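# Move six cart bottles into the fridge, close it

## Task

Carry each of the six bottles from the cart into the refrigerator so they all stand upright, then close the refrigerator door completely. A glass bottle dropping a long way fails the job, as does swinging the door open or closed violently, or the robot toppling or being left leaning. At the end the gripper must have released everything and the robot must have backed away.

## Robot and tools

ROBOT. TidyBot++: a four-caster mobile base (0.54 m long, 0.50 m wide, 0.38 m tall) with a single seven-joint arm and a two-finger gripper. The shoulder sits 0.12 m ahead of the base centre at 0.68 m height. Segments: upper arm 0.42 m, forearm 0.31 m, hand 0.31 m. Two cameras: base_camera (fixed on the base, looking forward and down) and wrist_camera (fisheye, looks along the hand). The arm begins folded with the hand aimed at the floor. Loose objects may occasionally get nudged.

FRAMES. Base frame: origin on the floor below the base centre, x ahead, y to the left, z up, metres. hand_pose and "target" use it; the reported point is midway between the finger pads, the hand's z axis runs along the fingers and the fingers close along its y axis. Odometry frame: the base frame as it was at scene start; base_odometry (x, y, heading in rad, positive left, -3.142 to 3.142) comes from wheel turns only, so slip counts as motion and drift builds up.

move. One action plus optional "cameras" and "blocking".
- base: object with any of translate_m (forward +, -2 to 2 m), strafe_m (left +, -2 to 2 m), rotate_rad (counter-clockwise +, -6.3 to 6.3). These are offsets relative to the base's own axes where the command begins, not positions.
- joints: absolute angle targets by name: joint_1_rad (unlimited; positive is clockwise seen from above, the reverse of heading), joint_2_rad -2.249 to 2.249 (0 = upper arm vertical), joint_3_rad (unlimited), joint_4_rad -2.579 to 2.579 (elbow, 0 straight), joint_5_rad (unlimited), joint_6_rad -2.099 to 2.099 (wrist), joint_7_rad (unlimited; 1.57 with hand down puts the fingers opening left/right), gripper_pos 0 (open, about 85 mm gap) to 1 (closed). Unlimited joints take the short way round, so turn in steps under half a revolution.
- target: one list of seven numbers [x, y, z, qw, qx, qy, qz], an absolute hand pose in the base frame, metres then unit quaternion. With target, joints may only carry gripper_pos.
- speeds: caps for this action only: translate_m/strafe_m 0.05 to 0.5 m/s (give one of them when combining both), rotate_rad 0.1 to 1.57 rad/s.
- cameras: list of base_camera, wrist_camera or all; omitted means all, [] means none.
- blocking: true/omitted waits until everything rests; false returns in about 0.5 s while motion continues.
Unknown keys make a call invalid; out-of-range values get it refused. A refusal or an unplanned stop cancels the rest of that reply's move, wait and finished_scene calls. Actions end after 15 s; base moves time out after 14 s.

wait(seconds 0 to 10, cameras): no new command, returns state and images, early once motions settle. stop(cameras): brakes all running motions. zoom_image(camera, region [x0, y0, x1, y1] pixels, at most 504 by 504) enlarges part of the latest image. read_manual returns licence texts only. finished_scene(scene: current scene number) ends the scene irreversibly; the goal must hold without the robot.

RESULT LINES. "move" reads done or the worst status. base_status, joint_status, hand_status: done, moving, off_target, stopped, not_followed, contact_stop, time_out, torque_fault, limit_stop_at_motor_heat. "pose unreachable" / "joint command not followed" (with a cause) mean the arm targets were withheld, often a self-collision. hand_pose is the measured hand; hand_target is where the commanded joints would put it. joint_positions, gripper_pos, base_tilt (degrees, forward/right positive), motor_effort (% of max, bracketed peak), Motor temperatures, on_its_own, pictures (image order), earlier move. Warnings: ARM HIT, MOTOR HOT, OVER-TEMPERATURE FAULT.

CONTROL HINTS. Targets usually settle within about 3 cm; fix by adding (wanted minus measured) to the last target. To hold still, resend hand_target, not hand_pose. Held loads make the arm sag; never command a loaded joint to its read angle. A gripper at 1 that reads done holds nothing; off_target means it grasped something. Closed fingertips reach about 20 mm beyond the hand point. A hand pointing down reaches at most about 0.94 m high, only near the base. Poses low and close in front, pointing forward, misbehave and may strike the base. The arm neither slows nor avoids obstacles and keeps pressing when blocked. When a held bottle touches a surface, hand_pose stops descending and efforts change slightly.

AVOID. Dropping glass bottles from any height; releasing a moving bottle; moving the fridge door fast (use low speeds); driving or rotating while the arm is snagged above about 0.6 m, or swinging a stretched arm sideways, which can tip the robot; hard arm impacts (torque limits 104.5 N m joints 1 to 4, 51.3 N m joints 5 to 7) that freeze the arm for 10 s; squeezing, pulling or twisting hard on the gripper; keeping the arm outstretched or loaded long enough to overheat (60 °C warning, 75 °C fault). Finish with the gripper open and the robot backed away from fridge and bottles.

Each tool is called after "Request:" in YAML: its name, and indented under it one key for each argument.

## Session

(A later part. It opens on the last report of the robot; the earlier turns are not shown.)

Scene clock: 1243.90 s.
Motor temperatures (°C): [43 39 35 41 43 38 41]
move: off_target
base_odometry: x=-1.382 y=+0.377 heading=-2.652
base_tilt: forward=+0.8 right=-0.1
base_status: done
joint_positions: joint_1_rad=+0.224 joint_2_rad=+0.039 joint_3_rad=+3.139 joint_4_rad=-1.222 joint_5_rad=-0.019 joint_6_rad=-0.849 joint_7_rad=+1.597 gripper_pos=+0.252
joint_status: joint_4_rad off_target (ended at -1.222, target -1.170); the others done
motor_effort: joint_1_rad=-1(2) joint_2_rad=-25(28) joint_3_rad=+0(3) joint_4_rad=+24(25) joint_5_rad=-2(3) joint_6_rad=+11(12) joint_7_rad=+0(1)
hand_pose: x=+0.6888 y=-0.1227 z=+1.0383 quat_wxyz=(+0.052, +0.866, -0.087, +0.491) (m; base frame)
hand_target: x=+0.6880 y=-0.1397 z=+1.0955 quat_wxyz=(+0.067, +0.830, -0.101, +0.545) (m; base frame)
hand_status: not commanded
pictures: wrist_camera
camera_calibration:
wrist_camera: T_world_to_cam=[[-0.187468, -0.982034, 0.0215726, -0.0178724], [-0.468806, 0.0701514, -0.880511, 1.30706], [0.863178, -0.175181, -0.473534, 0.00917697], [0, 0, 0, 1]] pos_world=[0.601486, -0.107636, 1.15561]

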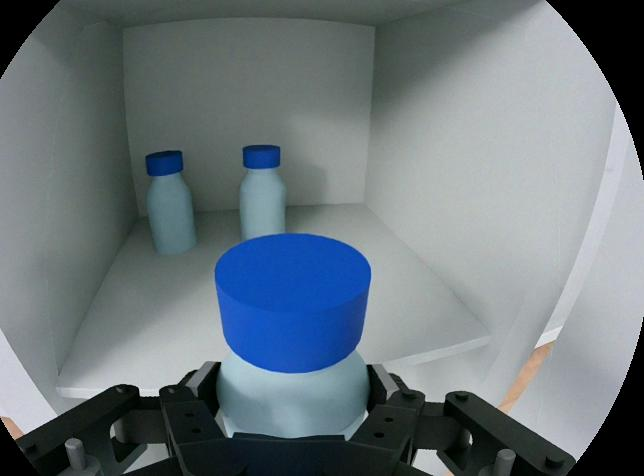

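Request:
move:
  base: {"translate_m": 0.36, "strafe_m": -0.121}
  joints: {"joint_1_rad": 0.275}
  speeds: {"translate_m": 0.25}
  cameras: ["wrist_camera"]

Scene clock: 1268.07 s.
Motor temperatures (°C): [43 38 35 42 43 38 41]
move: done
base_odometry: x=-1.756 y=+0.314 heading=-2.653
base_tilt: forward=+0.8 right=-0.1
base_status: done
joint_positions: joint_1_rad=+0.255 joint_2_rad=+0.041 joint_3_rad=+3.141 joint_4_rad=-1.221 joint_5_rad=-0.019 joint_6_rad=-0.848 joint_7_rad=+1.597 gripper_pos=+0.252
joint_status: all done
motor_effort: joint_1_rad=+0(2) joint_2_rad=-25(29) joint_3_rad=+0(2) joint_4_rad=+25(25) joint_5_rad=-2(3) joint_6_rad=+11(11) joint_7_rad=+0(1)
hand_pose: x=+0.6857 y=-0.1414 z=+1.0382 quat_wxyz=(+0.060, +0.864, -0.101, +0.490) (m; base frame)
hand_target: x=+0.6832 y=-0.1578 z=+1.0955 quat_wxyz=(+0.075, +0.828, -0.115, +0.544) (m; base frame)
hand_status: not commanded
pictures: wrist_camera
camera_calibration:
wrist_camera: T_world_to_cam=[[-0.219375, -0.9754, 0.0216684, -0.0141647], [-0.465771, 0.0851888, -0.880795, 1.30714], [0.857282, -0.203317, -0.473002, 0.00806829], [0, 0, 0, 1]] pos_world=[0.598803, -0.123529, 1.15544]

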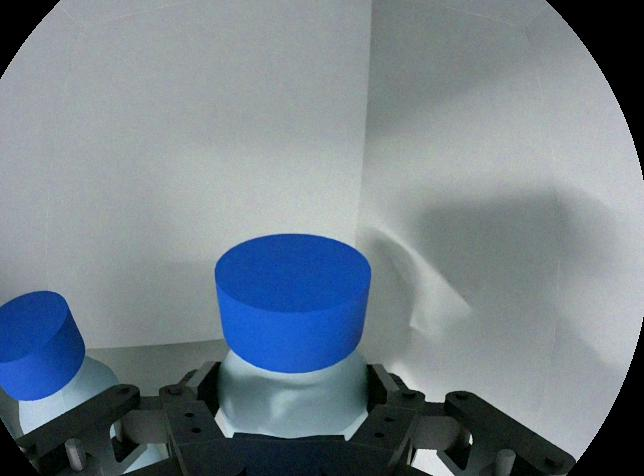

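Request:
move:
  joints: {"joint_2_rad": 0.0, "joint_4_rad": -1.325, "joint_6_rad": -0.67}
  cameras: []

Request:
move:
  joints: {"joint_2_rad": -0.004, "joint_4_rad": -1.348, "joint_6_rad": -0.65}
  cameras: ["wrist_camera"]

Scene clock: 1279.90 s.
Motor temperatures (°C): [43 38 35 42 43 38 41]
move: done
base_odometry: x=-1.756 y=+0.314 heading=-2.653
base_tilt: forward=+0.8 right=-0.1
base_status: not commanded
joint_positions: joint_1_rad=+0.255 joint_2_rad=+0.028 joint_3_rad=+3.141 joint_4_rad=-1.333 joint_5_rad=-0.019 joint_6_rad=-0.736 joint_7_rad=+1.597 gripper_pos=+0.252
joint_status: all done
motor_effort: joint_1_rad=+0(1) joint_2_rad=-25(28) joint_3_rad=+1(1) joint_4_rad=+25(26) joint_5_rad=-2(2) joint_6_rad=+11(12) joint_7_rad=+1(1)
hand_pose: x=+0.6897 y=-0.1430 z=+1.0118 quat_wxyz=(+0.061, +0.861, -0.101, +0.495) (m; base frame)
hand_target: x=+0.6859 y=-0.1585 z=+1.0509 quat_wxyz=(+0.074, +0.832, -0.115, +0.537) (m; base frame)
hand_status: not commanded
pictures: none
No camera images: "cameras" was empty.

Scene clock: 1280.50 s.
Motor temperatures (°C): [43 38 35 42 43 38 41]
move: done
base_odometry: x=-1.756 y=+0.314 heading=-2.653
base_tilt: forward=+0.8 right=-0.1
base_status: not commanded
joint_positions: joint_1_rad=+0.255 joint_2_rad=+0.023 joint_3_rad=+3.141 joint_4_rad=-1.353 joint_5_rad=-0.019 joint_6_rad=-0.710 joint_7_rad=+1.597 gripper_pos=+0.252
joint_status: all done
motor_effort: joint_1_rad=-1(1) joint_2_rad=-25(26) joint_3_rad=+0(1) joint_4_rad=+25(26) joint_5_rad=-2(2) joint_6_rad=+11(12) joint_7_rad=+0(1)
hand_pose: x=+0.6903 y=-0.1433 z=+1.0097 quat_wxyz=(+0.062, +0.858, -0.101, +0.500) (m; base frame)
hand_target: x=+0.6857 y=-0.1585 z=+1.0454 quat_wxyz=(+0.074, +0.832, -0.115, +0.538) (m; base frame)
hand_status: not commanded
pictures: wrist_camera
camera_calibration:
wrist_camera: T_world_to_cam=[[-0.222371, -0.974719, 0.0217638, -0.0122495], [-0.445538, 0.0817384, -0.891524, 1.2808], [0.867206, -0.207946, -0.452451, -0.0379985], [0, 0, 0, 1]] pos_world=[0.600873, -0.124532, 1.12494]

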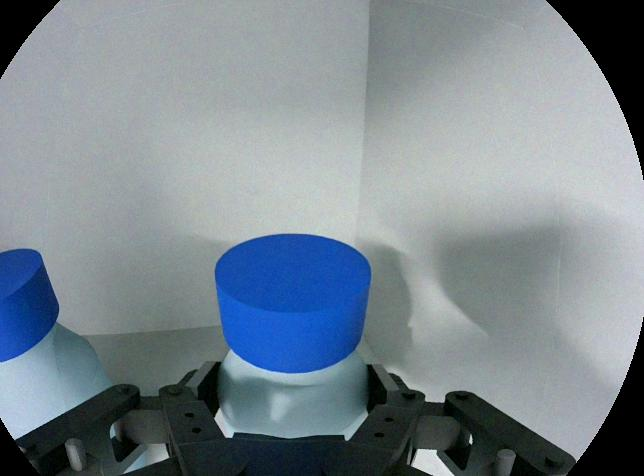

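Request:
move:
  joints: {"joint_2_rad": -0.006, "joint_4_rad": -1.37, "joint_6_rad": -0.64}
  cameras: []

Request:
move:
  joints: {"joint_2_rad": -0.006, "joint_4_rad": -1.39, "joint_6_rad": -0.63}
  cameras: []

Request:
move:
  joints: {"joint_2_rad": -0.006, "joint_4_rad": -1.408, "joint_6_rad": -0.622}
  cameras: []

Scene clock: 1286.17 s.
Motor temperatures (°C): [43 38 35 42 43 38 41]
move: done
base_odometry: x=-1.756 y=+0.314 heading=-2.653
base_tilt: forward=+0.8 right=-0.1
base_status: not commanded
joint_positions: joint_1_rad=+0.255 joint_2_rad=+0.016 joint_3_rad=+3.141 joint_4_rad=-1.369 joint_5_rad=-0.019 joint_6_rad=-0.692 joint_7_rad=+1.597 gripper_pos=+0.252
joint_status: all done
motor_effort: joint_1_rad=+0(0) joint_2_rad=-24(25) joint_3_rad=+1(1) joint_4_rad=+24(25) joint_5_rad=-2(2) joint_6_rad=+10(11) joint_7_rad=+1(1)
hand_pose: x=+0.6894 y=-0.1431 z=+1.0097 quat_wxyz=(+0.062, +0.856, -0.101, +0.504) (m; base frame)
hand_target: x=+0.6850 y=-0.1583 z=+1.0364 quat_wxyz=(+0.074, +0.835, -0.115, +0.534) (m; base frame)
hand_status: not commanded
pictures: none
No camera images: "cameras" was empty.

Scene clock: 1286.73 s.
Motor temperatures (°C): [43 38 35 42 43 38 41]
move: done
base_odometry: x=-1.756 y=+0.314 heading=-2.653
base_tilt: forward=+0.8 right=-0.1
base_status: not commanded
joint_positions: joint_1_rad=+0.255 joint_2_rad=+0.011 joint_3_rad=+3.141 joint_4_rad=-1.381 joint_5_rad=-0.019 joint_6_rad=-0.677 joint_7_rad=+1.597 gripper_pos=+0.252
joint_status: all done
motor_effort: joint_1_rad=+0(1) joint_2_rad=-23(25) joint_3_rad=+1(1) joint_4_rad=+23(24) joint_5_rad=-2(2) joint_6_rad=+9(11) joint_7_rad=+1(1)
hand_pose: x=+0.6887 y=-0.1430 z=+1.0097 quat_wxyz=(+0.063, +0.854, -0.101, +0.507) (m; base frame)
hand_target: x=+0.6849 y=-0.1583 z=+1.0274 quat_wxyz=(+0.073, +0.837, -0.116, +0.529) (m; base frame)
hand_status: not commanded
pictures: none
No camera images: "cameras" was empty.

Scene clock: 1287.30 s.
Motor temperatures (°C): [43 38 35 42 43 38 41]
move: done
base_odometry: x=-1.756 y=+0.314 heading=-2.653
base_tilt: forward=+0.8 right=-0.1
base_status: not commanded
joint_positions: joint_1_rad=+0.255 joint_2_rad=+0.006 joint_3_rad=+3.141 joint_4_rad=-1.393 joint_5_rad=-0.019 joint_6_rad=-0.663 joint_7_rad=+1.597 gripper_pos=+0.252
joint_status: all done
motor_effort: joint_1_rad=+1(1) joint_2_rad=-23(23) joint_3_rad=+2(2) joint_4_rad=+22(23) joint_5_rad=-1(2) joint_6_rad=+8(10) joint_7_rad=+1(1)
hand_pose: x=+0.6881 y=-0.1429 z=+1.0097 quat_wxyz=(+0.063, +0.852, -0.101, +0.510) (m; base frame)
hand_target: x=+0.6845 y=-0.1582 z=+1.0191 quat_wxyz=(+0.073, +0.840, -0.116, +0.525) (m; base frame)
hand_status: not commanded
pictures: none
No camera images: "cameras" was empty.

Request:
move:
  joints: {"gripper_pos": 0.15}
  cameras: []

Request:
move:
  joints: {"gripper_pos": 0.04}
  cameras: ["wrist_camera"]

Scene clock: 1291.93 s.
Motor temperatures (°C): [43 38 35 42 43 38 41]
move: done
base_odometry: x=-1.756 y=+0.314 heading=-2.653
base_tilt: forward=+0.8 right=-0.1
base_status: not commanded
joint_positions: joint_1_rad=+0.255 joint_2_rad=+0.000 joint_3_rad=+3.141 joint_4_rad=-1.395 joint_5_rad=-0.019 joint_6_rad=-0.662 joint_7_rad=+1.597 gripper_pos=+0.150
joint_status: all done
motor_effort: joint_1_rad=-1(1) joint_2_rad=-21(24) joint_3_rad=+0(2) joint_4_rad=+21(23) joint_5_rad=-2(3) joint_6_rad=+8(10) joint_7_rad=+0(1)
hand_pose: x=+0.6862 y=-0.1427 z=+1.0121 quat_wxyz=(+0.064, +0.851, -0.101, +0.512) (m; base frame)
hand_target: x=+0.6845 y=-0.1582 z=+1.0191 quat_wxyz=(+0.073, +0.840, -0.116, +0.525) (m; base frame)
hand_status: not commanded
pictures: none
No camera images: "cameras" was empty.

Scene clock: 1292.47 s.
Motor temperatures (°C): [43 38 35 42 43 38 41]
move: done
base_odometry: x=-1.756 y=+0.314 heading=-2.653
base_tilt: forward=+0.8 right=-0.1
base_status: not commanded
joint_positions: joint_1_rad=+0.255 joint_2_rad=+0.000 joint_3_rad=+3.141 joint_4_rad=-1.395 joint_5_rad=-0.019 joint_6_rad=-0.662 joint_7_rad=+1.597 gripper_pos=+0.040
joint_status: all done
motor_effort: joint_1_rad=+0(1) joint_2_rad=-20(21) joint_3_rad=+0(1) joint_4_rad=+21(21) joint_5_rad=-2(3) joint_6_rad=+8(8) joint_7_rad=+0(1)
hand_pose: x=+0.6862 y=-0.1427 z=+1.0121 quat_wxyz=(+0.064, +0.851, -0.101, +0.512) (m; base frame)
hand_target: x=+0.6845 y=-0.1582 z=+1.0191 quat_wxyz=(+0.073, +0.840, -0.116, +0.525) (m; base frame)
hand_status: not commanded
pictures: wrist_camera
camera_calibration:
wrist_camera: T_world_to_cam=[[-0.224305, -0.97426, 0.0224594, -0.0119735], [-0.420227, 0.0759041, -0.904239, 1.27565], [0.879259, -0.212263, -0.426436, -0.0684627], [0, 0, 0, 1]] pos_world=[0.593572, -0.123024, 1.12456]

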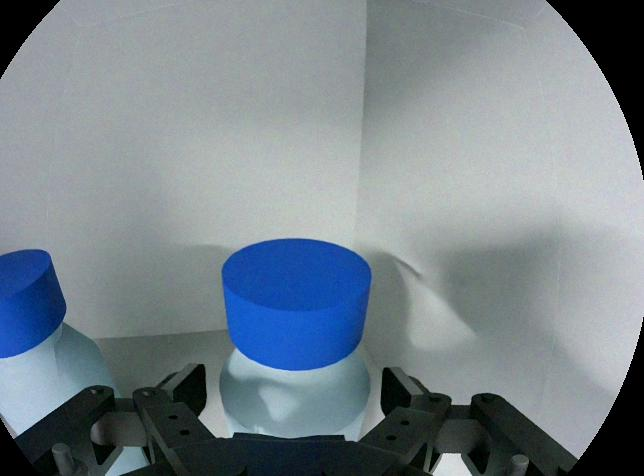

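Request:
move:
  base: {"translate_m": -0.12, "strafe_m": 0.031}
  speeds: {"translate_m": 0.15}
  cameras: ["wrist_camera"]

Scene clock: 1322.77 s.
Motor temperatures (°C): [43 38 35 42 43 38 41]
move: done
base_odometry: x=-1.636 y=+0.344 heading=-2.652
base_tilt: forward=+0.9 right=-0.1
base_status: done
joint_positions: joint_1_rad=+0.256 joint_2_rad=-0.010 joint_3_rad=+3.141 joint_4_rad=-1.395 joint_5_rad=-0.019 joint_6_rad=-0.662 joint_7_rad=+1.597 gripper_pos=+0.040
joint_status: not commanded
motor_effort: joint_1_rad=+0(2) joint_2_rad=-20(24) joint_3_rad=+0(1) joint_4_rad=+21(22) joint_5_rad=-2(3) joint_6_rad=+8(8) joint_7_rad=+0(1)
hand_pose: x=+0.6828 y=-0.1421 z=+1.0183 quat_wxyz=(+0.064, +0.848, -0.101, +0.517) (m; base frame)
hand_target: x=+0.6845 y=-0.1582 z=+1.0191 quat_wxyz=(+0.073, +0.840, -0.116, +0.525) (m; base frame)
hand_status: not commanded
pictures: wrist_camera
camera_calibration:
wrist_camera: T_world_to_cam=[[-0.225014, -0.974089, 0.0227725, -0.0121012], [-0.410583, 0.073597, -0.908848, 1.27758], [0.883623, -0.213853, -0.416505, -0.076062], [0, 0, 0, 1]] pos_world=[0.589039, -0.12208, 1.12972]

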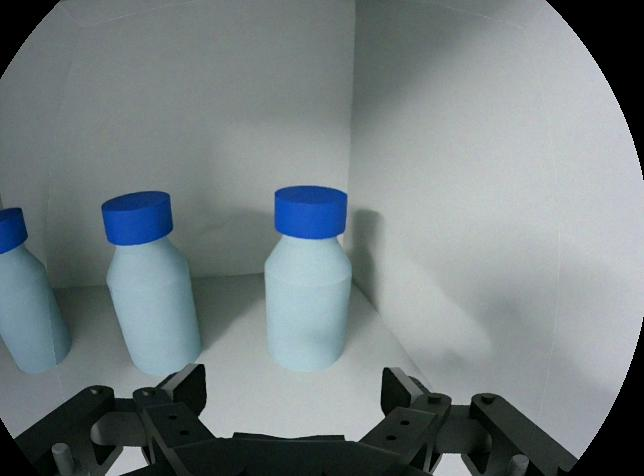

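Request:
move:
  base: {"translate_m": -0.23}
  speeds: {"translate_m": 0.3}
  cameras: []

Request:
move:
  base: {"translate_m": -0.3, "strafe_m": 0.4}
  joints: {"joint_1_rad": 0.0, "joint_2_rad": 0.014, "joint_3_rad": 3.1416, "joint_4_rad": -0.677, "joint_5_rad": 0.0, "joint_6_rad": -1.69, "joint_7_rad": 1.571}
  cameras: ["base_camera"]

Scene clock: 1340.00 s.
Motor temperatures (°C): [43 38 35 42 43 38 41]
move: done
base_odometry: x=-1.433 y=+0.452 heading=-2.653
base_tilt: forward=+0.8 right=-0.1
base_status: done
joint_positions: joint_1_rad=+0.256 joint_2_rad=-0.011 joint_3_rad=+3.141 joint_4_rad=-1.395 joint_5_rad=-0.019 joint_6_rad=-0.661 joint_7_rad=+1.597 gripper_pos=+0.040
joint_status: not commanded
motor_effort: joint_1_rad=+0(1) joint_2_rad=-20(24) joint_3_rad=+0(2) joint_4_rad=+21(22) joint_5_rad=-2(3) joint_6_rad=+8(8) joint_7_rad=+0(1)
hand_pose: x=+0.6825 y=-0.1421 z=+1.0190 quat_wxyz=(+0.065, +0.847, -0.101, +0.517) (m; base frame)
hand_target: x=+0.6845 y=-0.1582 z=+1.0191 quat_wxyz=(+0.073, +0.840, -0.116, +0.525) (m; base frame)
hand_status: not commanded
pictures: none
No camera images: "cameras" was empty.

Scene clock: 1342.47 s.
Motor temperatures (°C): [43 38 35 42 43 38 41]
move: done
base_odometry: x=-0.980 y=+0.239 heading=-2.652
base_tilt: forward=+0.8 right=-0.1
base_status: done
joint_positions: joint_1_rad=+0.022 joint_2_rad=+0.004 joint_3_rad=+3.139 joint_4_rad=-0.703 joint_5_rad=-0.019 joint_6_rad=-1.637 joint_7_rad=+1.597 gripper_pos=+0.040
joint_status: all done
motor_effort: joint_1_rad=+0(3) joint_2_rad=-14(24) joint_3_rad=+1(3) joint_4_rad=+15(22) joint_5_rad=-1(3) joint_6_rad=+6(9) joint_7_rad=+0(1)
hand_pose: x=+0.5474 y=-0.0012 z=+1.1241 quat_wxyz=(+0.000, +0.922, +0.007, +0.388) (m; base frame)
hand_target: x=+0.5398 y=+0.0013 z=+1.1193 quat_wxyz=(+0.000, +0.929, +0.000, +0.371) (m; base frame)
hand_status: not commanded
pictures: base_camera

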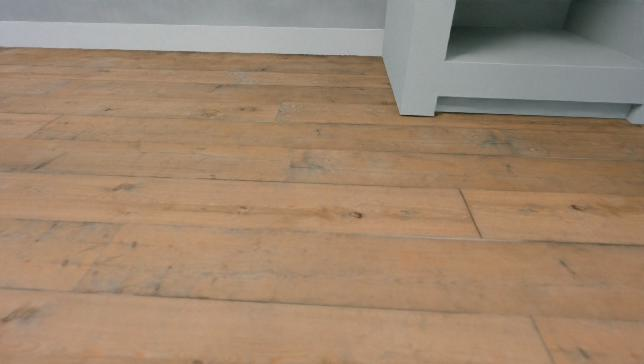

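Request:
move:
  base: {"translate_m": -0.1145, "strafe_m": -0.17, "rotate_rad": -1.781}
  speeds: {"rotate_rad": 1.2}
  joints: {"joint_1_rad": -0.03}
  cameras: ["wrist_camera"]

Scene clock: 1352.13 s.
Motor temperatures (°C): [43 38 35 42 43 38 41]
move: done
base_odometry: x=-0.958 y=+0.443 heading=+1.850
base_tilt: forward=+0.8 right=-0.1
base_status: done
joint_positions: joint_1_rad=-0.020 joint_2_rad=+0.012 joint_3_rad=+3.142 joint_4_rad=-0.703 joint_5_rad=-0.018 joint_6_rad=-1.640 joint_7_rad=+1.597 gripper_pos=+0.040
joint_status: all done
motor_effort: joint_1_rad=+0(3) joint_2_rad=-14(17) joint_3_rad=+1(3) joint_4_rad=+15(16) joint_5_rad=-2(3) joint_6_rad=+6(7) joint_7_rad=+0(1)
hand_pose: x=+0.5503 y=+0.0158 z=+1.1199 quat_wxyz=(-0.007, +0.923, +0.026, +0.383) (m; base frame)
hand_target: x=+0.5396 y=+0.0140 z=+1.1193 quat_wxyz=(-0.006, +0.928, +0.014, +0.371) (m; base frame)
hand_status: not commanded
pictures: wrist_camera
camera_calibration:
wrist_camera: T_world_to_cam=[[0.0702463, -0.997337, 0.0196246, -0.0490605], [-0.670873, -0.0617934, -0.738993, 1.25907], [0.738238, 0.0387459, -0.673427, 0.480857], [0, 0, 0, 1]] pos_world=[0.493135, 0.0102411, 1.25523]

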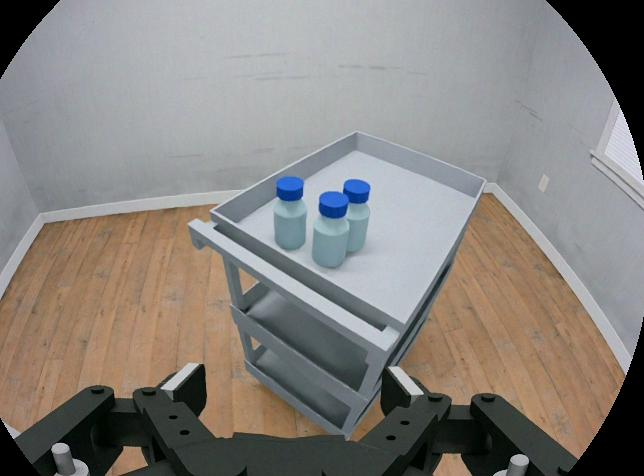

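Request:
move:
  joints: {"joint_1_rad": 0.012}
  cameras: ["wrist_camera"]

Request:
zoom_image:
  camera: "wrist_camera"
  region: [260, 160, 400, 280]

Scene clock: 1361.57 s.
Motor temperatures (°C): [43 38 35 41 43 38 41]
move: done
base_odometry: x=-0.958 y=+0.443 heading=+1.850
base_tilt: forward=+0.8 right=-0.1
base_status: not commanded
joint_positions: joint_1_rad=-0.001 joint_2_rad=+0.012 joint_3_rad=+3.142 joint_4_rad=-0.703 joint_5_rad=-0.018 joint_6_rad=-1.640 joint_7_rad=+1.597 gripper_pos=+0.040
joint_status: all done
motor_effort: joint_1_rad=+0(1) joint_2_rad=-15(15) joint_3_rad=+0(1) joint_4_rad=+15(15) joint_5_rad=-2(3) joint_6_rad=+6(7) joint_7_rad=+0(1)
hand_pose: x=+0.5505 y=+0.0077 z=+1.1199 quat_wxyz=(-0.003, +0.924, +0.017, +0.383) (m; base frame)
hand_target: x=+0.5398 y=-0.0037 z=+1.1193 quat_wxyz=(+0.002, +0.929, -0.005, +0.371) (m; base frame)
hand_status: not commanded
pictures: wrist_camera
camera_calibration:
wrist_camera: T_world_to_cam=[[0.051684, -0.998471, 0.0196224, -0.046849], [-0.671951, -0.0493045, -0.738952, 1.25915], [0.73879, 0.0250067, -0.673472, 0.48086], [0, 0, 0, 1]] pos_world=[0.493256, 0.00327981, 1.25522]

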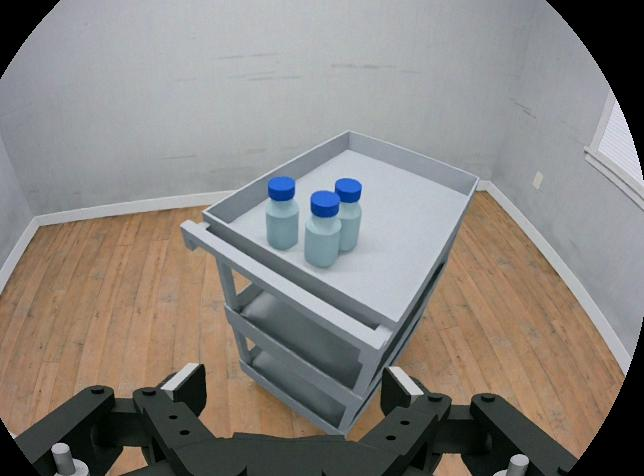

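Scaled by 3.600.

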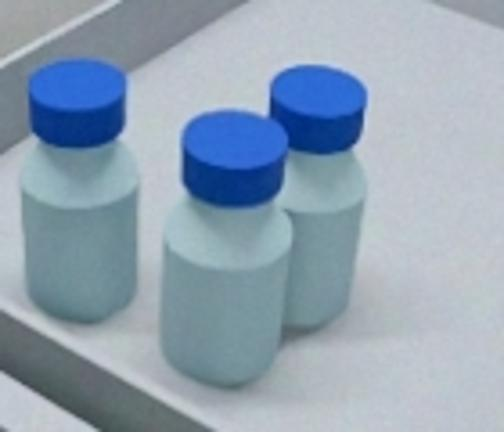

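Request:
move:
  base: {"translate_m": 0.146, "strafe_m": -0.022}
  speeds: {"translate_m": 0.25}
  joints: {"joint_1_rad": 0.012, "joint_2_rad": 0.014, "joint_4_rad": -0.70, "joint_6_rad": -0.95, "gripper_pos": 0.0}
  cameras: []

Request:
move:
  joints: {"joint_1_rad": 0.012, "joint_2_rad": 0.325, "joint_4_rad": -1.148, "joint_6_rad": -0.566}
  cameras: ["wrist_camera"]

Scene clock: 1402.70 s.
Motor temperatures (°C): [43 38 35 41 43 38 41]
move: done
base_odometry: x=-0.978 y=+0.590 heading=+1.850
base_tilt: forward=+0.8 right=-0.1
base_status: done
joint_positions: joint_1_rad=-0.001 joint_2_rad=+0.015 joint_3_rad=+3.142 joint_4_rad=-0.703 joint_5_rad=-0.018 joint_6_rad=-0.986 joint_7_rad=+1.597 gripper_pos=+0.000
joint_status: all done
motor_effort: joint_1_rad=+0(2) joint_2_rad=-16(20) joint_3_rad=+1(1) joint_4_rad=+16(17) joint_5_rad=-2(3) joint_6_rad=+9(10) joint_7_rad=+0(1)
hand_pose: x=+0.6408 y=+0.0069 z=+1.2979 quat_wxyz=(-0.001, +0.752, +0.012, +0.658) (m; base frame)
hand_target: x=+0.6407 y=-0.0049 z=+1.3111 quat_wxyz=(+0.004, +0.739, -0.004, +0.673) (m; base frame)
hand_status: not commanded
pictures: none
No camera images: "cameras" was empty.

Scene clock: 1404.67 s.
Motor temperatures (°C): [43 38 35 41 43 38 41]
move: done
base_odometry: x=-0.978 y=+0.590 heading=+1.850
base_tilt: forward=+0.8 right=-0.1
base_status: not commanded
joint_positions: joint_1_rad=-0.001 joint_2_rad=+0.321 joint_3_rad=+3.142 joint_4_rad=-1.145 joint_5_rad=-0.018 joint_6_rad=-0.610 joint_7_rad=+1.597 gripper_pos=+0.000
joint_status: all done
motor_effort: joint_1_rad=-1(1) joint_2_rad=-33(40) joint_3_rad=+0(1) joint_4_rad=+21(24) joint_5_rad=-2(3) joint_6_rad=+8(9) joint_7_rad=+0(1)
hand_pose: x=+0.8367 y=+0.0057 z=+0.9632 quat_wxyz=(-0.002, +0.861, +0.008, +0.508) (m; base frame)
hand_target: x=+0.8440 y=-0.0074 z=+0.9708 quat_wxyz=(+0.003, +0.852, -0.005, +0.524) (m; base frame)
hand_status: not commanded
pictures: wrist_camera
camera_calibration:
wrist_camera: T_world_to_cam=[[0.0295581, -0.999318, 0.0221145, -0.0444572], [-0.443076, -0.0329309, -0.895879, 1.29512], [0.895997, 0.0166821, -0.443747, -0.188747], [0, 0, 0, 1]] pos_world=[0.744266, 0.00137108, 1.07749]

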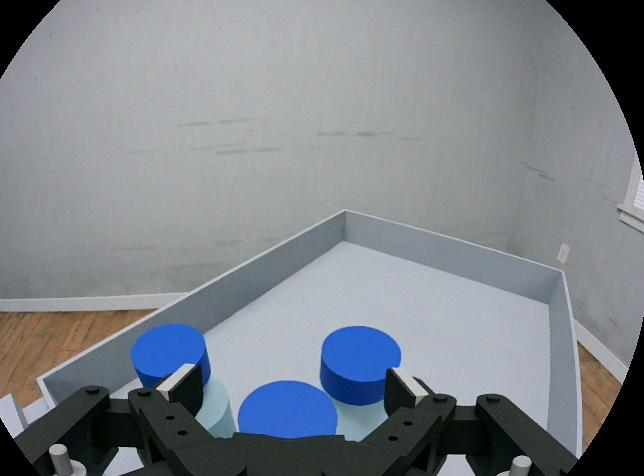

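Request:
move:
  base: {"strafe_m": 0.01}
  speeds: {"strafe_m": 0.1}
  joints: {"joint_1_rad": 0.012, "joint_2_rad": 0.331, "joint_4_rad": -1.30, "joint_6_rad": -0.43}
  cameras: ["wrist_camera"]

Scene clock: 1411.83 s.
Motor temperatures (°C): [43 38 35 41 43 38 41]
move: done
base_odometry: x=-0.987 y=+0.587 heading=+1.849
base_tilt: forward=+0.8 right=-0.1
base_status: done
joint_positions: joint_1_rad=+0.001 joint_2_rad=+0.326 joint_3_rad=+3.141 joint_4_rad=-1.287 joint_5_rad=-0.018 joint_6_rad=-0.475 joint_7_rad=+1.597 gripper_pos=+0.000
joint_status: all done
motor_effort: joint_1_rad=+0(4) joint_2_rad=-33(35) joint_3_rad=+0(2) joint_4_rad=+21(23) joint_5_rad=-2(3) joint_6_rad=+8(9) joint_7_rad=+0(1)
hand_pose: x=+0.8383 y=+0.0039 z=+0.9127 quat_wxyz=(-0.001, +0.865, +0.006, +0.502) (m; base frame)
hand_target: x=+0.8441 y=-0.0074 z=+0.9143 quat_wxyz=(+0.003, +0.858, -0.005, +0.514) (m; base frame)
hand_status: not commanded
pictures: wrist_camera
camera_calibration:
wrist_camera: T_world_to_cam=[[0.0258613, -0.999437, 0.0213949, -0.0414325], [-0.45451, -0.0308175, -0.890208, 1.25496], [0.890366, 0.0132978, -0.455051, -0.197553], [0, 0, 0, 1]] pos_world=[0.747357, -0.000107592, 1.02816]

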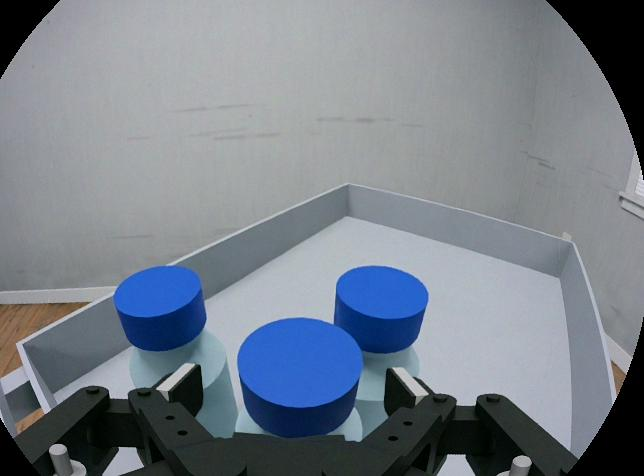

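Request:
move:
  joints: {"joint_1_rad": 0.012, "joint_2_rad": 0.338, "joint_4_rad": -1.387, "joint_6_rad": -0.337}
  cameras: ["wrist_camera"]

Scene clock: 1419.30 s.
Motor temperatures (°C): [43 38 35 41 43 38 41]
move: done
base_odometry: x=-0.987 y=+0.587 heading=+1.849
base_tilt: forward=+0.8 right=-0.1
base_status: not commanded
joint_positions: joint_1_rad=+0.001 joint_2_rad=+0.332 joint_3_rad=+3.141 joint_4_rad=-1.374 joint_5_rad=-0.018 joint_6_rad=-0.381 joint_7_rad=+1.597 gripper_pos=+0.000
joint_status: all done
motor_effort: joint_1_rad=+0(1) joint_2_rad=-33(35) joint_3_rad=+0(1) joint_4_rad=+21(23) joint_5_rad=-2(3) joint_6_rad=+8(10) joint_7_rad=+0(1)
hand_pose: x=+0.8384 y=+0.0034 z=+0.8839 quat_wxyz=(-0.001, +0.864, +0.006, +0.503) (m; base frame)
hand_target: x=+0.8436 y=-0.0074 z=+0.8836 quat_wxyz=(+0.003, +0.858, -0.005, +0.514) (m; base frame)
hand_status: not commanded
pictures: wrist_camera
camera_calibration:
wrist_camera: T_world_to_cam=[[0.0240755, -0.999477, 0.0216047, -0.0399902], [-0.452379, -0.0301636, -0.891316, 1.22849], [0.891501, 0.0116854, -0.452868, -0.213581], [0, 0, 0, 1]] pos_world=[0.747115, -0.000417615, 0.999116]

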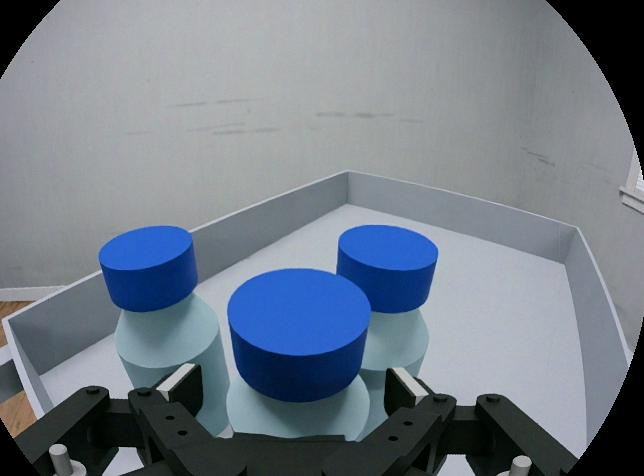

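Request:
move:
  joints: {"joint_1_rad": 0.012, "joint_2_rad": 0.348, "joint_4_rad": -1.445, "joint_6_rad": -0.277}
  cameras: ["wrist_camera"]

Scene clock: 1428.17 s.
Motor temperatures (°C): [43 38 35 41 43 38 41]
move: done
base_odometry: x=-0.987 y=+0.587 heading=+1.849
base_tilt: forward=+0.8 right=-0.1
base_status: not commanded
joint_positions: joint_1_rad=+0.001 joint_2_rad=+0.339 joint_3_rad=+3.141 joint_4_rad=-1.431 joint_5_rad=-0.018 joint_6_rad=-0.319 joint_7_rad=+1.597 gripper_pos=+0.000
joint_status: all done
motor_effort: joint_1_rad=+0(1) joint_2_rad=-33(34) joint_3_rad=+0(1) joint_4_rad=+21(23) joint_5_rad=-2(2) joint_6_rad=+8(9) joint_7_rad=+0(1)
hand_pose: x=+0.8376 y=+0.0031 z=+0.8621 quat_wxyz=(+0.000, +0.865, +0.005, +0.502) (m; base frame)
hand_target: x=+0.8424 y=-0.0073 z=+0.8590 quat_wxyz=(+0.003, +0.860, -0.005, +0.511) (m; base frame)
hand_status: not commanded
pictures: wrist_camera
camera_calibration:
wrist_camera: T_world_to_cam=[[0.0229909, -0.999499, 0.0217317, -0.0390342], [-0.45458, -0.0298118, -0.890207, 1.20958], [0.890409, 0.0105879, -0.455038, -0.219999], [0, 0, 0, 1]] pos_world=[0.746639, -0.000625503, 0.977518]

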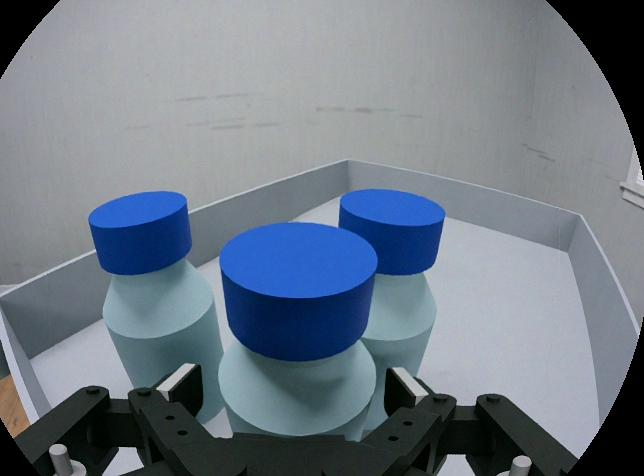

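Request:
move:
  joints: {"joint_1_rad": 0.012, "joint_2_rad": 0.351, "joint_4_rad": -1.462, "joint_6_rad": -0.26}
  cameras: []

Request:
move:
  joints: {"gripper_pos": 0.4}
  cameras: ["wrist_camera"]

Scene clock: 1432.80 s.
Motor temperatures (°C): [43 38 35 41 43 38 41]
move: done
base_odometry: x=-0.987 y=+0.587 heading=+1.849
base_tilt: forward=+0.8 right=-0.1
base_status: not commanded
joint_positions: joint_1_rad=+0.001 joint_2_rad=+0.340 joint_3_rad=+3.141 joint_4_rad=-1.447 joint_5_rad=-0.018 joint_6_rad=-0.300 joint_7_rad=+1.597 gripper_pos=+0.000
joint_status: all done
motor_effort: joint_1_rad=-1(1) joint_2_rad=-34(34) joint_3_rad=+0(1) joint_4_rad=+21(22) joint_5_rad=-2(2) joint_6_rad=+8(8) joint_7_rad=+0(1)
hand_pose: x=+0.8371 y=+0.0030 z=+0.8572 quat_wxyz=(+0.000, +0.864, +0.005, +0.503) (m; base frame)
hand_target: x=+0.8417 y=-0.0073 z=+0.8517 quat_wxyz=(+0.003, +0.861, -0.005, +0.509) (m; base frame)
hand_status: not commanded
pictures: none
No camera images: "cameras" was empty.

Scene clock: 1433.57 s.
Motor temperatures (°C): [43 38 35 41 43 38 41]
move: off_target
base_odometry: x=-0.987 y=+0.587 heading=+1.849
base_tilt: forward=+0.9 right=-0.1
base_status: not commanded
joint_positions: joint_1_rad=+0.001 joint_2_rad=+0.339 joint_3_rad=+3.141 joint_4_rad=-1.447 joint_5_rad=-0.018 joint_6_rad=-0.299 joint_7_rad=+1.597 gripper_pos=+0.255
joint_status: gripper_pos off_target (ended at +0.255, target +0.400)
motor_effort: joint_1_rad=+0(2) joint_2_rad=-32(34) joint_3_rad=+1(2) joint_4_rad=+21(22) joint_5_rad=-2(4) joint_6_rad=+8(9) joint_7_rad=+0(1)
hand_pose: x=+0.8371 y=+0.0026 z=+0.8582 quat_wxyz=(+0.000, +0.864, +0.005, +0.504) (m; base frame)
hand_target: x=+0.8417 y=-0.0073 z=+0.8517 quat_wxyz=(+0.003, +0.861, -0.005, +0.509) (m; base frame)
hand_status: not commanded
pictures: wrist_camera
camera_calibration:
wrist_camera: T_world_to_cam=[[0.0220198, -0.999517, 0.0219477, -0.0387854], [-0.451057, -0.0295239, -0.892007, 1.20451], [0.892223, 0.00974216, -0.451489, -0.225891], [0, 0, 0, 1]] pos_world=[0.745703, -0.00100408, 0.973296]

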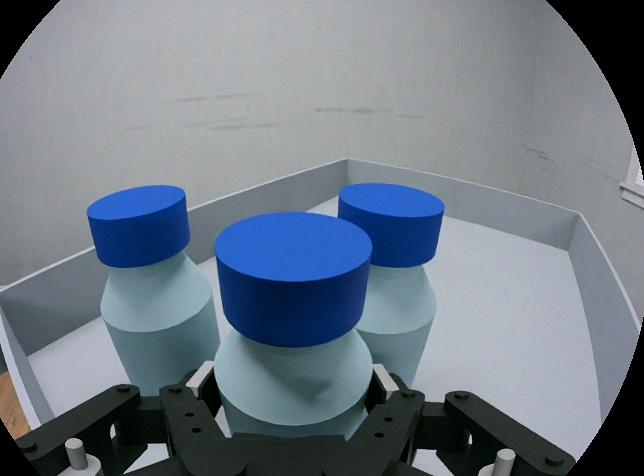

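Request:
move:
  joints: {"joint_1_rad": 0.012, "joint_2_rad": 0.318, "joint_4_rad": -1.04, "joint_6_rad": -0.705}
  cameras: ["wrist_camera"]

Scene clock: 1438.60 s.
Motor temperatures (°C): [43 38 35 41 43 38 41]
move: off_target
base_odometry: x=-0.987 y=+0.587 heading=+1.849
base_tilt: forward=+0.8 right=-0.1
base_status: not commanded
joint_positions: joint_1_rad=+0.001 joint_2_rad=+0.344 joint_3_rad=+3.140 joint_4_rad=-1.091 joint_5_rad=-0.018 joint_6_rad=-0.676 joint_7_rad=+1.597 gripper_pos=+0.255
joint_status: joint_4_rad off_target (ended at -1.091, target -1.040); the others done
motor_effort: joint_1_rad=-1(2) joint_2_rad=-40(44) joint_3_rad=+0(2) joint_4_rad=+26(29) joint_5_rad=-3(3) joint_6_rad=+12(13) joint_7_rad=+0(1)
hand_pose: x=+0.8393 y=+0.0048 z=+0.9603 quat_wxyz=(-0.002, +0.870, +0.008, +0.493) (m; base frame)
hand_target: x=+0.8321 y=-0.0072 z=+1.0008 quat_wxyz=(+0.003, +0.858, -0.005, +0.514) (m; base frame)
hand_status: not commanded
pictures: wrist_camera
camera_calibration:
wrist_camera: T_world_to_cam=[[0.0300548, -0.999332, 0.0207707, -0.0444769], [-0.474035, -0.032545, -0.879904, 1.30426], [0.879993, 0.0165993, -0.474697, -0.149212], [0, 0, 0, 1]] pos_world=[0.750907, 0.000476684, 1.07772]

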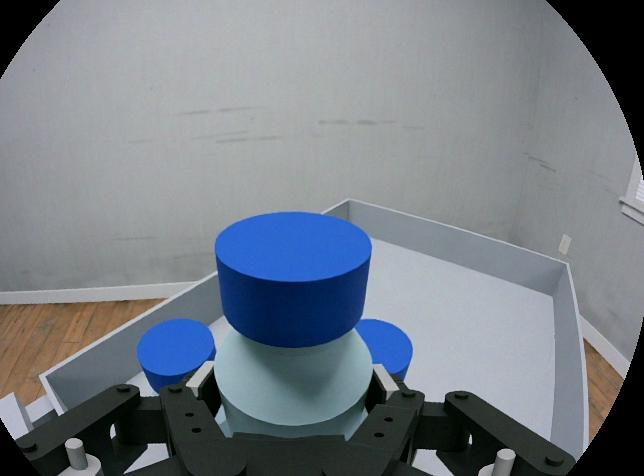

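Request:
move:
  base: {"translate_m": -0.32}
  speeds: {"translate_m": 0.3}
  joints: {"joint_1_rad": 0.012, "joint_2_rad": -0.045, "joint_4_rad": -1.229, "joint_6_rad": -0.93}
  cameras: []

Request:
move:
  base: {"translate_m": -0.067, "strafe_m": 0.059, "rotate_rad": 1.781}
  speeds: {"rotate_rad": 0.9}
  cameras: ["wrist_camera"]

Scene clock: 1454.00 s.
Motor temperatures (°C): [43 38 35 42 43 38 41]
move: done
base_odometry: x=-0.899 y=+0.279 heading=+1.849
base_tilt: forward=+0.8 right=-0.1
base_status: done
joint_positions: joint_1_rad=+0.002 joint_2_rad=-0.031 joint_3_rad=+3.141 joint_4_rad=-1.239 joint_5_rad=-0.018 joint_6_rad=-0.905 joint_7_rad=+1.597 gripper_pos=+0.255
joint_status: all done
motor_effort: joint_1_rad=-1(2) joint_2_rad=-23(45) joint_3_rad=+1(2) joint_4_rad=+25(28) joint_5_rad=-2(3) joint_6_rad=+12(13) joint_7_rad=+0(1)
hand_pose: x=+0.6665 y=+0.0053 z=+1.0535 quat_wxyz=(-0.002, +0.870, +0.010, +0.492) (m; base frame)
hand_target: x=+0.6577 y=-0.0051 z=+1.0598 quat_wxyz=(+0.003, +0.871, -0.005, +0.491) (m; base frame)
hand_status: not commanded
pictures: none
No camera images: "cameras" was empty.

Scene clock: 1456.97 s.
Motor temperatures (°C): [43 38 35 42 43 38 41]
move: done
base_odometry: x=-0.938 y=+0.199 heading=-2.653
base_tilt: forward=+0.9 right=-0.1
base_status: done
joint_positions: joint_1_rad=+0.009 joint_2_rad=-0.023 joint_3_rad=+3.138 joint_4_rad=-1.240 joint_5_rad=-0.017 joint_6_rad=-0.906 joint_7_rad=+1.597 gripper_pos=+0.255
joint_status: not commanded
motor_effort: joint_1_rad=+0(4) joint_2_rad=-23(27) joint_3_rad=+0(4) joint_4_rad=+25(26) joint_5_rad=-2(4) joint_6_rad=+12(12) joint_7_rad=+1(1)
hand_pose: x=+0.6694 y=+0.0023 z=+1.0477 quat_wxyz=(-0.001, +0.873, +0.008, +0.487) (m; base frame)
hand_target: x=+0.6577 y=-0.0051 z=+1.0598 quat_wxyz=(+0.003, +0.871, -0.005, +0.491) (m; base frame)
hand_status: not commanded
pictures: wrist_camera
camera_calibration:
wrist_camera: T_world_to_cam=[[0.0280275, -0.999341, 0.0230654, -0.044728], [-0.484897, -0.03377, -0.873919, 1.30156], [0.874122, 0.0133094, -0.485524, 0.0571307], [0, 0, 0, 1]] pos_world=[0.582435, -0.00150535, 1.16622]

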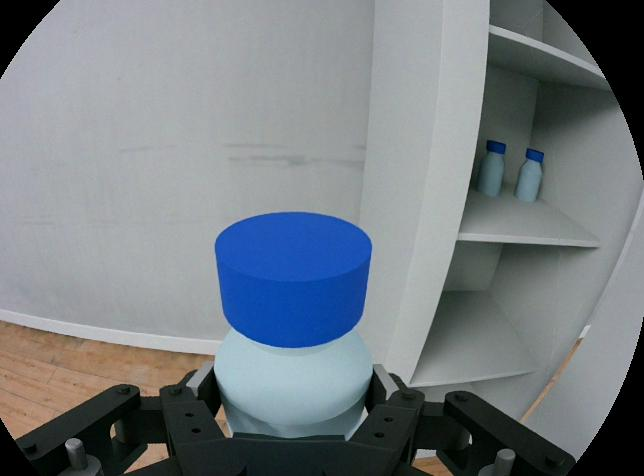

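Request:
move:
  base: {"translate_m": 0.3075, "strafe_m": -0.366}
  speeds: {"translate_m": 0.35}
  joints: {"joint_1_rad": 0.012, "joint_2_rad": 0.02, "joint_4_rad": -1.17, "joint_6_rad": -0.79}
  cameras: ["wrist_camera", "base_camera"]

Scene clock: 1468.20 s.
Motor temperatures (°C): [43 38 35 42 43 38 41]
move: off_target
base_odometry: x=-1.381 y=+0.378 heading=-2.653
base_tilt: forward=+0.8 right=-0.1
base_status: done
joint_positions: joint_1_rad=+0.010 joint_2_rad=+0.043 joint_3_rad=+3.140 joint_4_rad=-1.214 joint_5_rad=-0.017 joint_6_rad=-0.834 joint_7_rad=+1.597 gripper_pos=+0.255
joint_status: joint_4_rad off_target (ended at -1.214, target -1.170); the others done
motor_effort: joint_1_rad=+0(3) joint_2_rad=-27(29) joint_3_rad=+0(4) joint_4_rad=+25(27) joint_5_rad=-2(3) joint_6_rad=+12(14) joint_7_rad=+0(1)
hand_pose: x=+0.7064 y=+0.0005 z=+1.0441 quat_wxyz=(+0.000, +0.865, +0.006, +0.501) (m; base frame)
hand_target: x=+0.7048 y=-0.0057 z=+1.0955 quat_wxyz=(+0.003, +0.836, -0.005, +0.549) (m; base frame)
hand_status: not commanded
pictures: base_camera, wrist_camera
camera_calibration:
wrist_camera: T_world_to_cam=[[0.0237937, -0.999437, 0.0236367, -0.0451709], [-0.456708, -0.0318988, -0.889045, 1.31224], [0.889299, 0.0103586, -0.45721, -0.0172209], [0, 0, 0, 1]] pos_world=[0.615699, -0.00310827, 1.15983]

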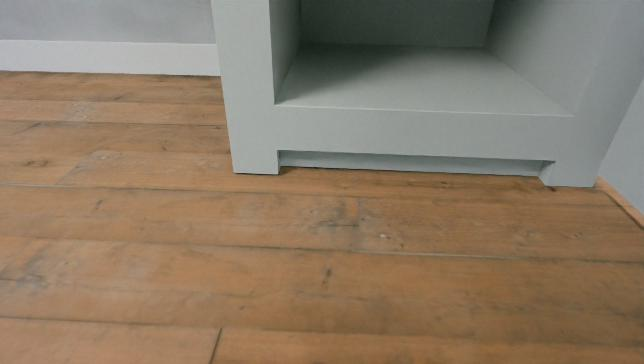

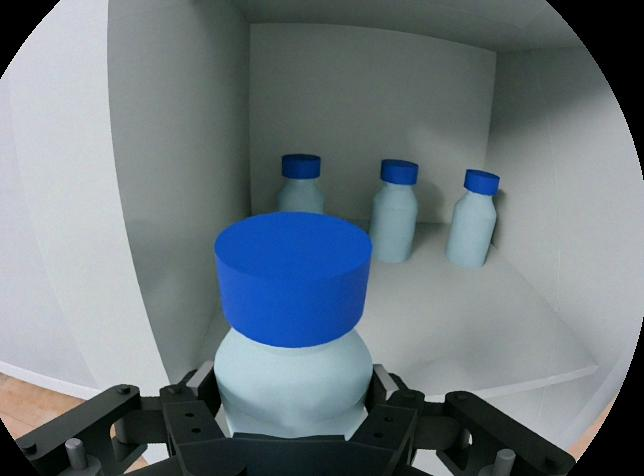

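Request:
move:
  base: {"translate_m": 0.216, "strafe_m": -0.119}
  speeds: {"translate_m": 0.2}
  joints: {"joint_1_rad": 0.275}
  cameras: ["wrist_camera"]

Scene clock: 1486.83 s.
Motor temperatures (°C): [43 38 35 42 43 38 41]
move: done
base_odometry: x=-1.628 y=+0.382 heading=-2.653
base_tilt: forward=+0.9 right=-0.1
base_status: done
joint_positions: joint_1_rad=+0.259 joint_2_rad=+0.046 joint_3_rad=+3.145 joint_4_rad=-1.214 joint_5_rad=-0.017 joint_6_rad=-0.834 joint_7_rad=+1.597 gripper_pos=+0.255
joint_status: all done
motor_effort: joint_1_rad=+0(3) joint_2_rad=-26(30) joint_3_rad=+1(3) joint_4_rad=+25(26) joint_5_rad=-2(3) joint_6_rad=+12(12) joint_7_rad=+0(1)
hand_pose: x=+0.6887 y=-0.1475 z=+1.0424 quat_wxyz=(+0.064, +0.860, -0.104, +0.496) (m; base frame)
hand_target: x=+0.6832 y=-0.1578 z=+1.0955 quat_wxyz=(+0.075, +0.828, -0.115, +0.544) (m; base frame)
hand_status: not commanded
pictures: wrist_camera
camera_calibration:
wrist_camera: T_world_to_cam=[[-0.228262, -0.973309, 0.0237734, -0.0152713], [-0.45265, 0.0844744, -0.887678, 1.31085], [0.861977, -0.213384, -0.459851, -0.0122231], [0, 0, 0, 1]] pos_world=[0.600406, -0.128205, 1.15835]

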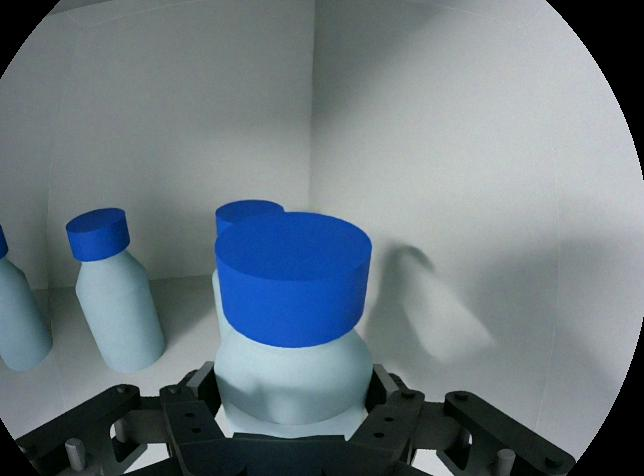

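Request:
move:
  joints: {"joint_1_rad": 0.275, "joint_2_rad": 0.008, "joint_4_rad": -1.30, "joint_6_rad": -0.70}
  cameras: []

Request:
move:
  joints: {"joint_1_rad": 0.275, "joint_2_rad": 0.0, "joint_4_rad": -1.34, "joint_6_rad": -0.66}
  cameras: []

Scene clock: 1497.53 s.
Motor temperatures (°C): [43 38 35 42 43 38 41]
move: done
base_odometry: x=-1.628 y=+0.382 heading=-2.653
base_tilt: forward=+0.8 right=-0.1
base_status: not commanded
joint_positions: joint_1_rad=+0.259 joint_2_rad=+0.039 joint_3_rad=+3.145 joint_4_rad=-1.317 joint_5_rad=-0.017 joint_6_rad=-0.767 joint_7_rad=+1.597 gripper_pos=+0.255
joint_status: all done
motor_effort: joint_1_rad=+0(1) joint_2_rad=-27(29) joint_3_rad=+1(1) joint_4_rad=+26(27) joint_5_rad=-2(3) joint_6_rad=+12(13) joint_7_rad=+0(1)
hand_pose: x=+0.6886 y=-0.1477 z=+1.0061 quat_wxyz=(+0.062, +0.867, -0.105, +0.484) (m; base frame)
hand_target: x=+0.6862 y=-0.1586 z=+1.0524 quat_wxyz=(+0.074, +0.836, -0.116, +0.532) (m; base frame)
hand_status: not commanded
pictures: none
No camera images: "cameras" was empty.

Scene clock: 1498.23 s.
Motor temperatures (°C): [43 38 35 42 43 38 41]
move: done
base_odometry: x=-1.628 y=+0.382 heading=-2.653
base_tilt: forward=+0.8 right=-0.1
base_status: not commanded
joint_positions: joint_1_rad=+0.259 joint_2_rad=+0.031 joint_3_rad=+3.145 joint_4_rad=-1.351 joint_5_rad=-0.017 joint_6_rad=-0.724 joint_7_rad=+1.597 gripper_pos=+0.255
joint_status: all done
motor_effort: joint_1_rad=-1(1) joint_2_rad=-26(28) joint_3_rad=+0(1) joint_4_rad=+26(26) joint_5_rad=-3(3) joint_6_rad=+12(12) joint_7_rad=+0(1)
hand_pose: x=+0.6898 y=-0.1482 z=+1.0024 quat_wxyz=(+0.063, +0.863, -0.105, +0.491) (m; base frame)
hand_target: x=+0.6863 y=-0.1587 z=+1.0449 quat_wxyz=(+0.074, +0.834, -0.115, +0.535) (m; base frame)
hand_status: not commanded
pictures: none
No camera images: "cameras" was empty.

Request:
move:
  joints: {"joint_1_rad": 0.275, "joint_2_rad": -0.003, "joint_4_rad": -1.36, "joint_6_rad": -0.642}
  cameras: []

Request:
move:
  joints: {"joint_1_rad": 0.275, "joint_2_rad": -0.006, "joint_4_rad": -1.38, "joint_6_rad": -0.627}
  cameras: ["wrist_camera"]

Scene clock: 1505.97 s.
Motor temperatures (°C): [43 38 35 42 43 38 41]
move: done
base_odometry: x=-1.628 y=+0.382 heading=-2.653
base_tilt: forward=+0.8 right=-0.1
base_status: not commanded
joint_positions: joint_1_rad=+0.259 joint_2_rad=+0.025 joint_3_rad=+3.145 joint_4_rad=-1.368 joint_5_rad=-0.017 joint_6_rad=-0.703 joint_7_rad=+1.597 gripper_pos=+0.255
joint_status: all done
motor_effort: joint_1_rad=+0(1) joint_2_rad=-26(27) joint_3_rad=+1(1) joint_4_rad=+25(26) joint_5_rad=-2(3) joint_6_rad=+11(12) joint_7_rad=+0(1)
hand_pose: x=+0.6896 y=-0.1483 z=+1.0019 quat_wxyz=(+0.064, +0.860, -0.105, +0.495) (m; base frame)
hand_target: x=+0.6864 y=-0.1587 z=+1.0400 quat_wxyz=(+0.074, +0.833, -0.115, +0.536) (m; base frame)
hand_status: not commanded
pictures: none
No camera images: "cameras" was empty.

Scene clock: 1506.53 s.
Motor temperatures (°C): [43 38 35 42 43 38 41]
move: done
base_odometry: x=-1.628 y=+0.382 heading=-2.653
base_tilt: forward=+0.9 right=-0.1
base_status: not commanded
joint_positions: joint_1_rad=+0.259 joint_2_rad=+0.019 joint_3_rad=+3.145 joint_4_rad=-1.383 joint_5_rad=-0.017 joint_6_rad=-0.684 joint_7_rad=+1.597 gripper_pos=+0.255
joint_status: all done
motor_effort: joint_1_rad=+0(1) joint_2_rad=-25(25) joint_3_rad=+1(1) joint_4_rad=+25(25) joint_5_rad=-1(2) joint_6_rad=+11(12) joint_7_rad=+0(1)
hand_pose: x=+0.6889 y=-0.1482 z=+1.0017 quat_wxyz=(+0.065, +0.858, -0.105, +0.499) (m; base frame)
hand_target: x=+0.6860 y=-0.1586 z=+1.0342 quat_wxyz=(+0.074, +0.834, -0.115, +0.535) (m; base frame)
hand_status: not commanded
pictures: wrist_camera
camera_calibration:
wrist_camera: T_world_to_cam=[[-0.230895, -0.972699, 0.0233112, -0.0125714], [-0.445282, 0.084336, -0.89141, 1.27349], [0.865108, -0.216202, -0.452598, -0.0410757], [0, 0, 0, 1]] pos_world=[0.599695, -0.12851, 1.1169]

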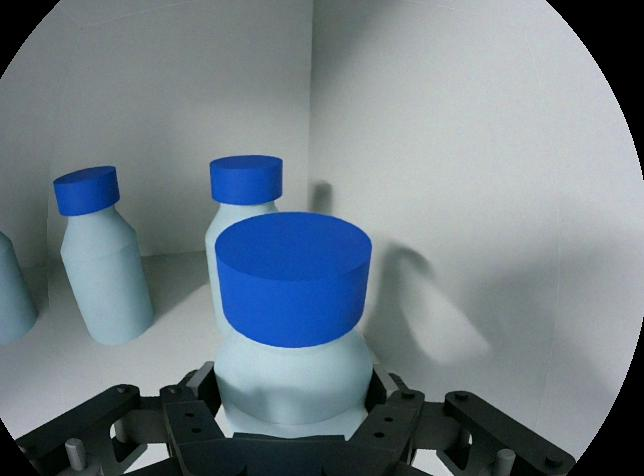

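Request:
move:
  joints: {"gripper_pos": 0.15}
  cameras: []

Request:
move:
  joints: {"gripper_pos": 0.04}
  cameras: ["wrist_camera"]

Scene clock: 1515.73 s.
Motor temperatures (°C): [43 38 35 42 43 38 41]
move: done
base_odometry: x=-1.628 y=+0.382 heading=-2.653
base_tilt: forward=+0.8 right=-0.1
base_status: not commanded
joint_positions: joint_1_rad=+0.259 joint_2_rad=-0.004 joint_3_rad=+3.145 joint_4_rad=-1.384 joint_5_rad=-0.017 joint_6_rad=-0.663 joint_7_rad=+1.597 gripper_pos=+0.150
joint_status: all done
motor_effort: joint_1_rad=+0(1) joint_2_rad=-20(27) joint_3_rad=+0(1) joint_4_rad=+21(26) joint_5_rad=-2(3) joint_6_rad=+8(12) joint_7_rad=+0(1)
hand_pose: x=+0.6843 y=-0.1471 z=+1.0206 quat_wxyz=(+0.067, +0.847, -0.103, +0.518) (m; base frame)
hand_target: x=+0.6860 y=-0.1586 z=+1.0342 quat_wxyz=(+0.074, +0.834, -0.115, +0.535) (m; base frame)
hand_status: not commanded
pictures: none
No camera images: "cameras" was empty.

Scene clock: 1516.27 s.
Motor temperatures (°C): [43 38 35 42 43 38 41]
move: done
base_odometry: x=-1.628 y=+0.382 heading=-2.653
base_tilt: forward=+0.8 right=-0.1
base_status: not commanded
joint_positions: joint_1_rad=+0.259 joint_2_rad=-0.004 joint_3_rad=+3.145 joint_4_rad=-1.384 joint_5_rad=-0.017 joint_6_rad=-0.663 joint_7_rad=+1.597 gripper_pos=+0.040
joint_status: all done
motor_effort: joint_1_rad=-1(1) joint_2_rad=-21(21) joint_3_rad=+1(1) joint_4_rad=+21(21) joint_5_rad=-2(3) joint_6_rad=+8(8) joint_7_rad=+1(1)
hand_pose: x=+0.6843 y=-0.1471 z=+1.0206 quat_wxyz=(+0.067, +0.847, -0.103, +0.518) (m; base frame)
hand_target: x=+0.6860 y=-0.1586 z=+1.0342 quat_wxyz=(+0.074, +0.834, -0.115, +0.535) (m; base frame)
hand_status: not commanded
pictures: wrist_camera
camera_calibration:
wrist_camera: T_world_to_cam=[[-0.232318, -0.972334, 0.0244024, -0.0131251], [-0.407595, 0.0745451, -0.910115, 1.28006], [0.883116, -0.221382, -0.413637, -0.0811226], [0, 0, 0, 1]] pos_world=[0.590337, -0.126143, 1.13176]

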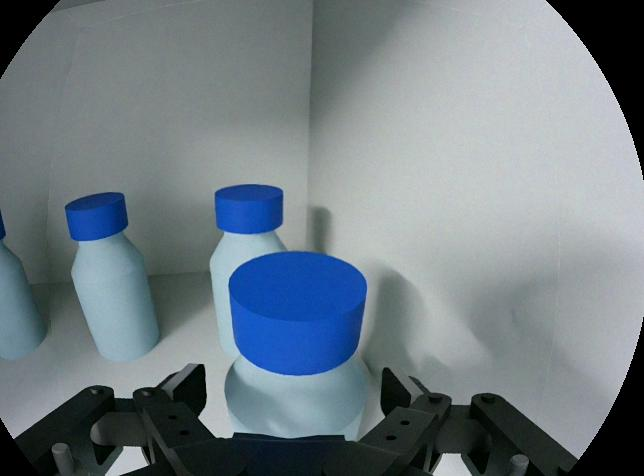

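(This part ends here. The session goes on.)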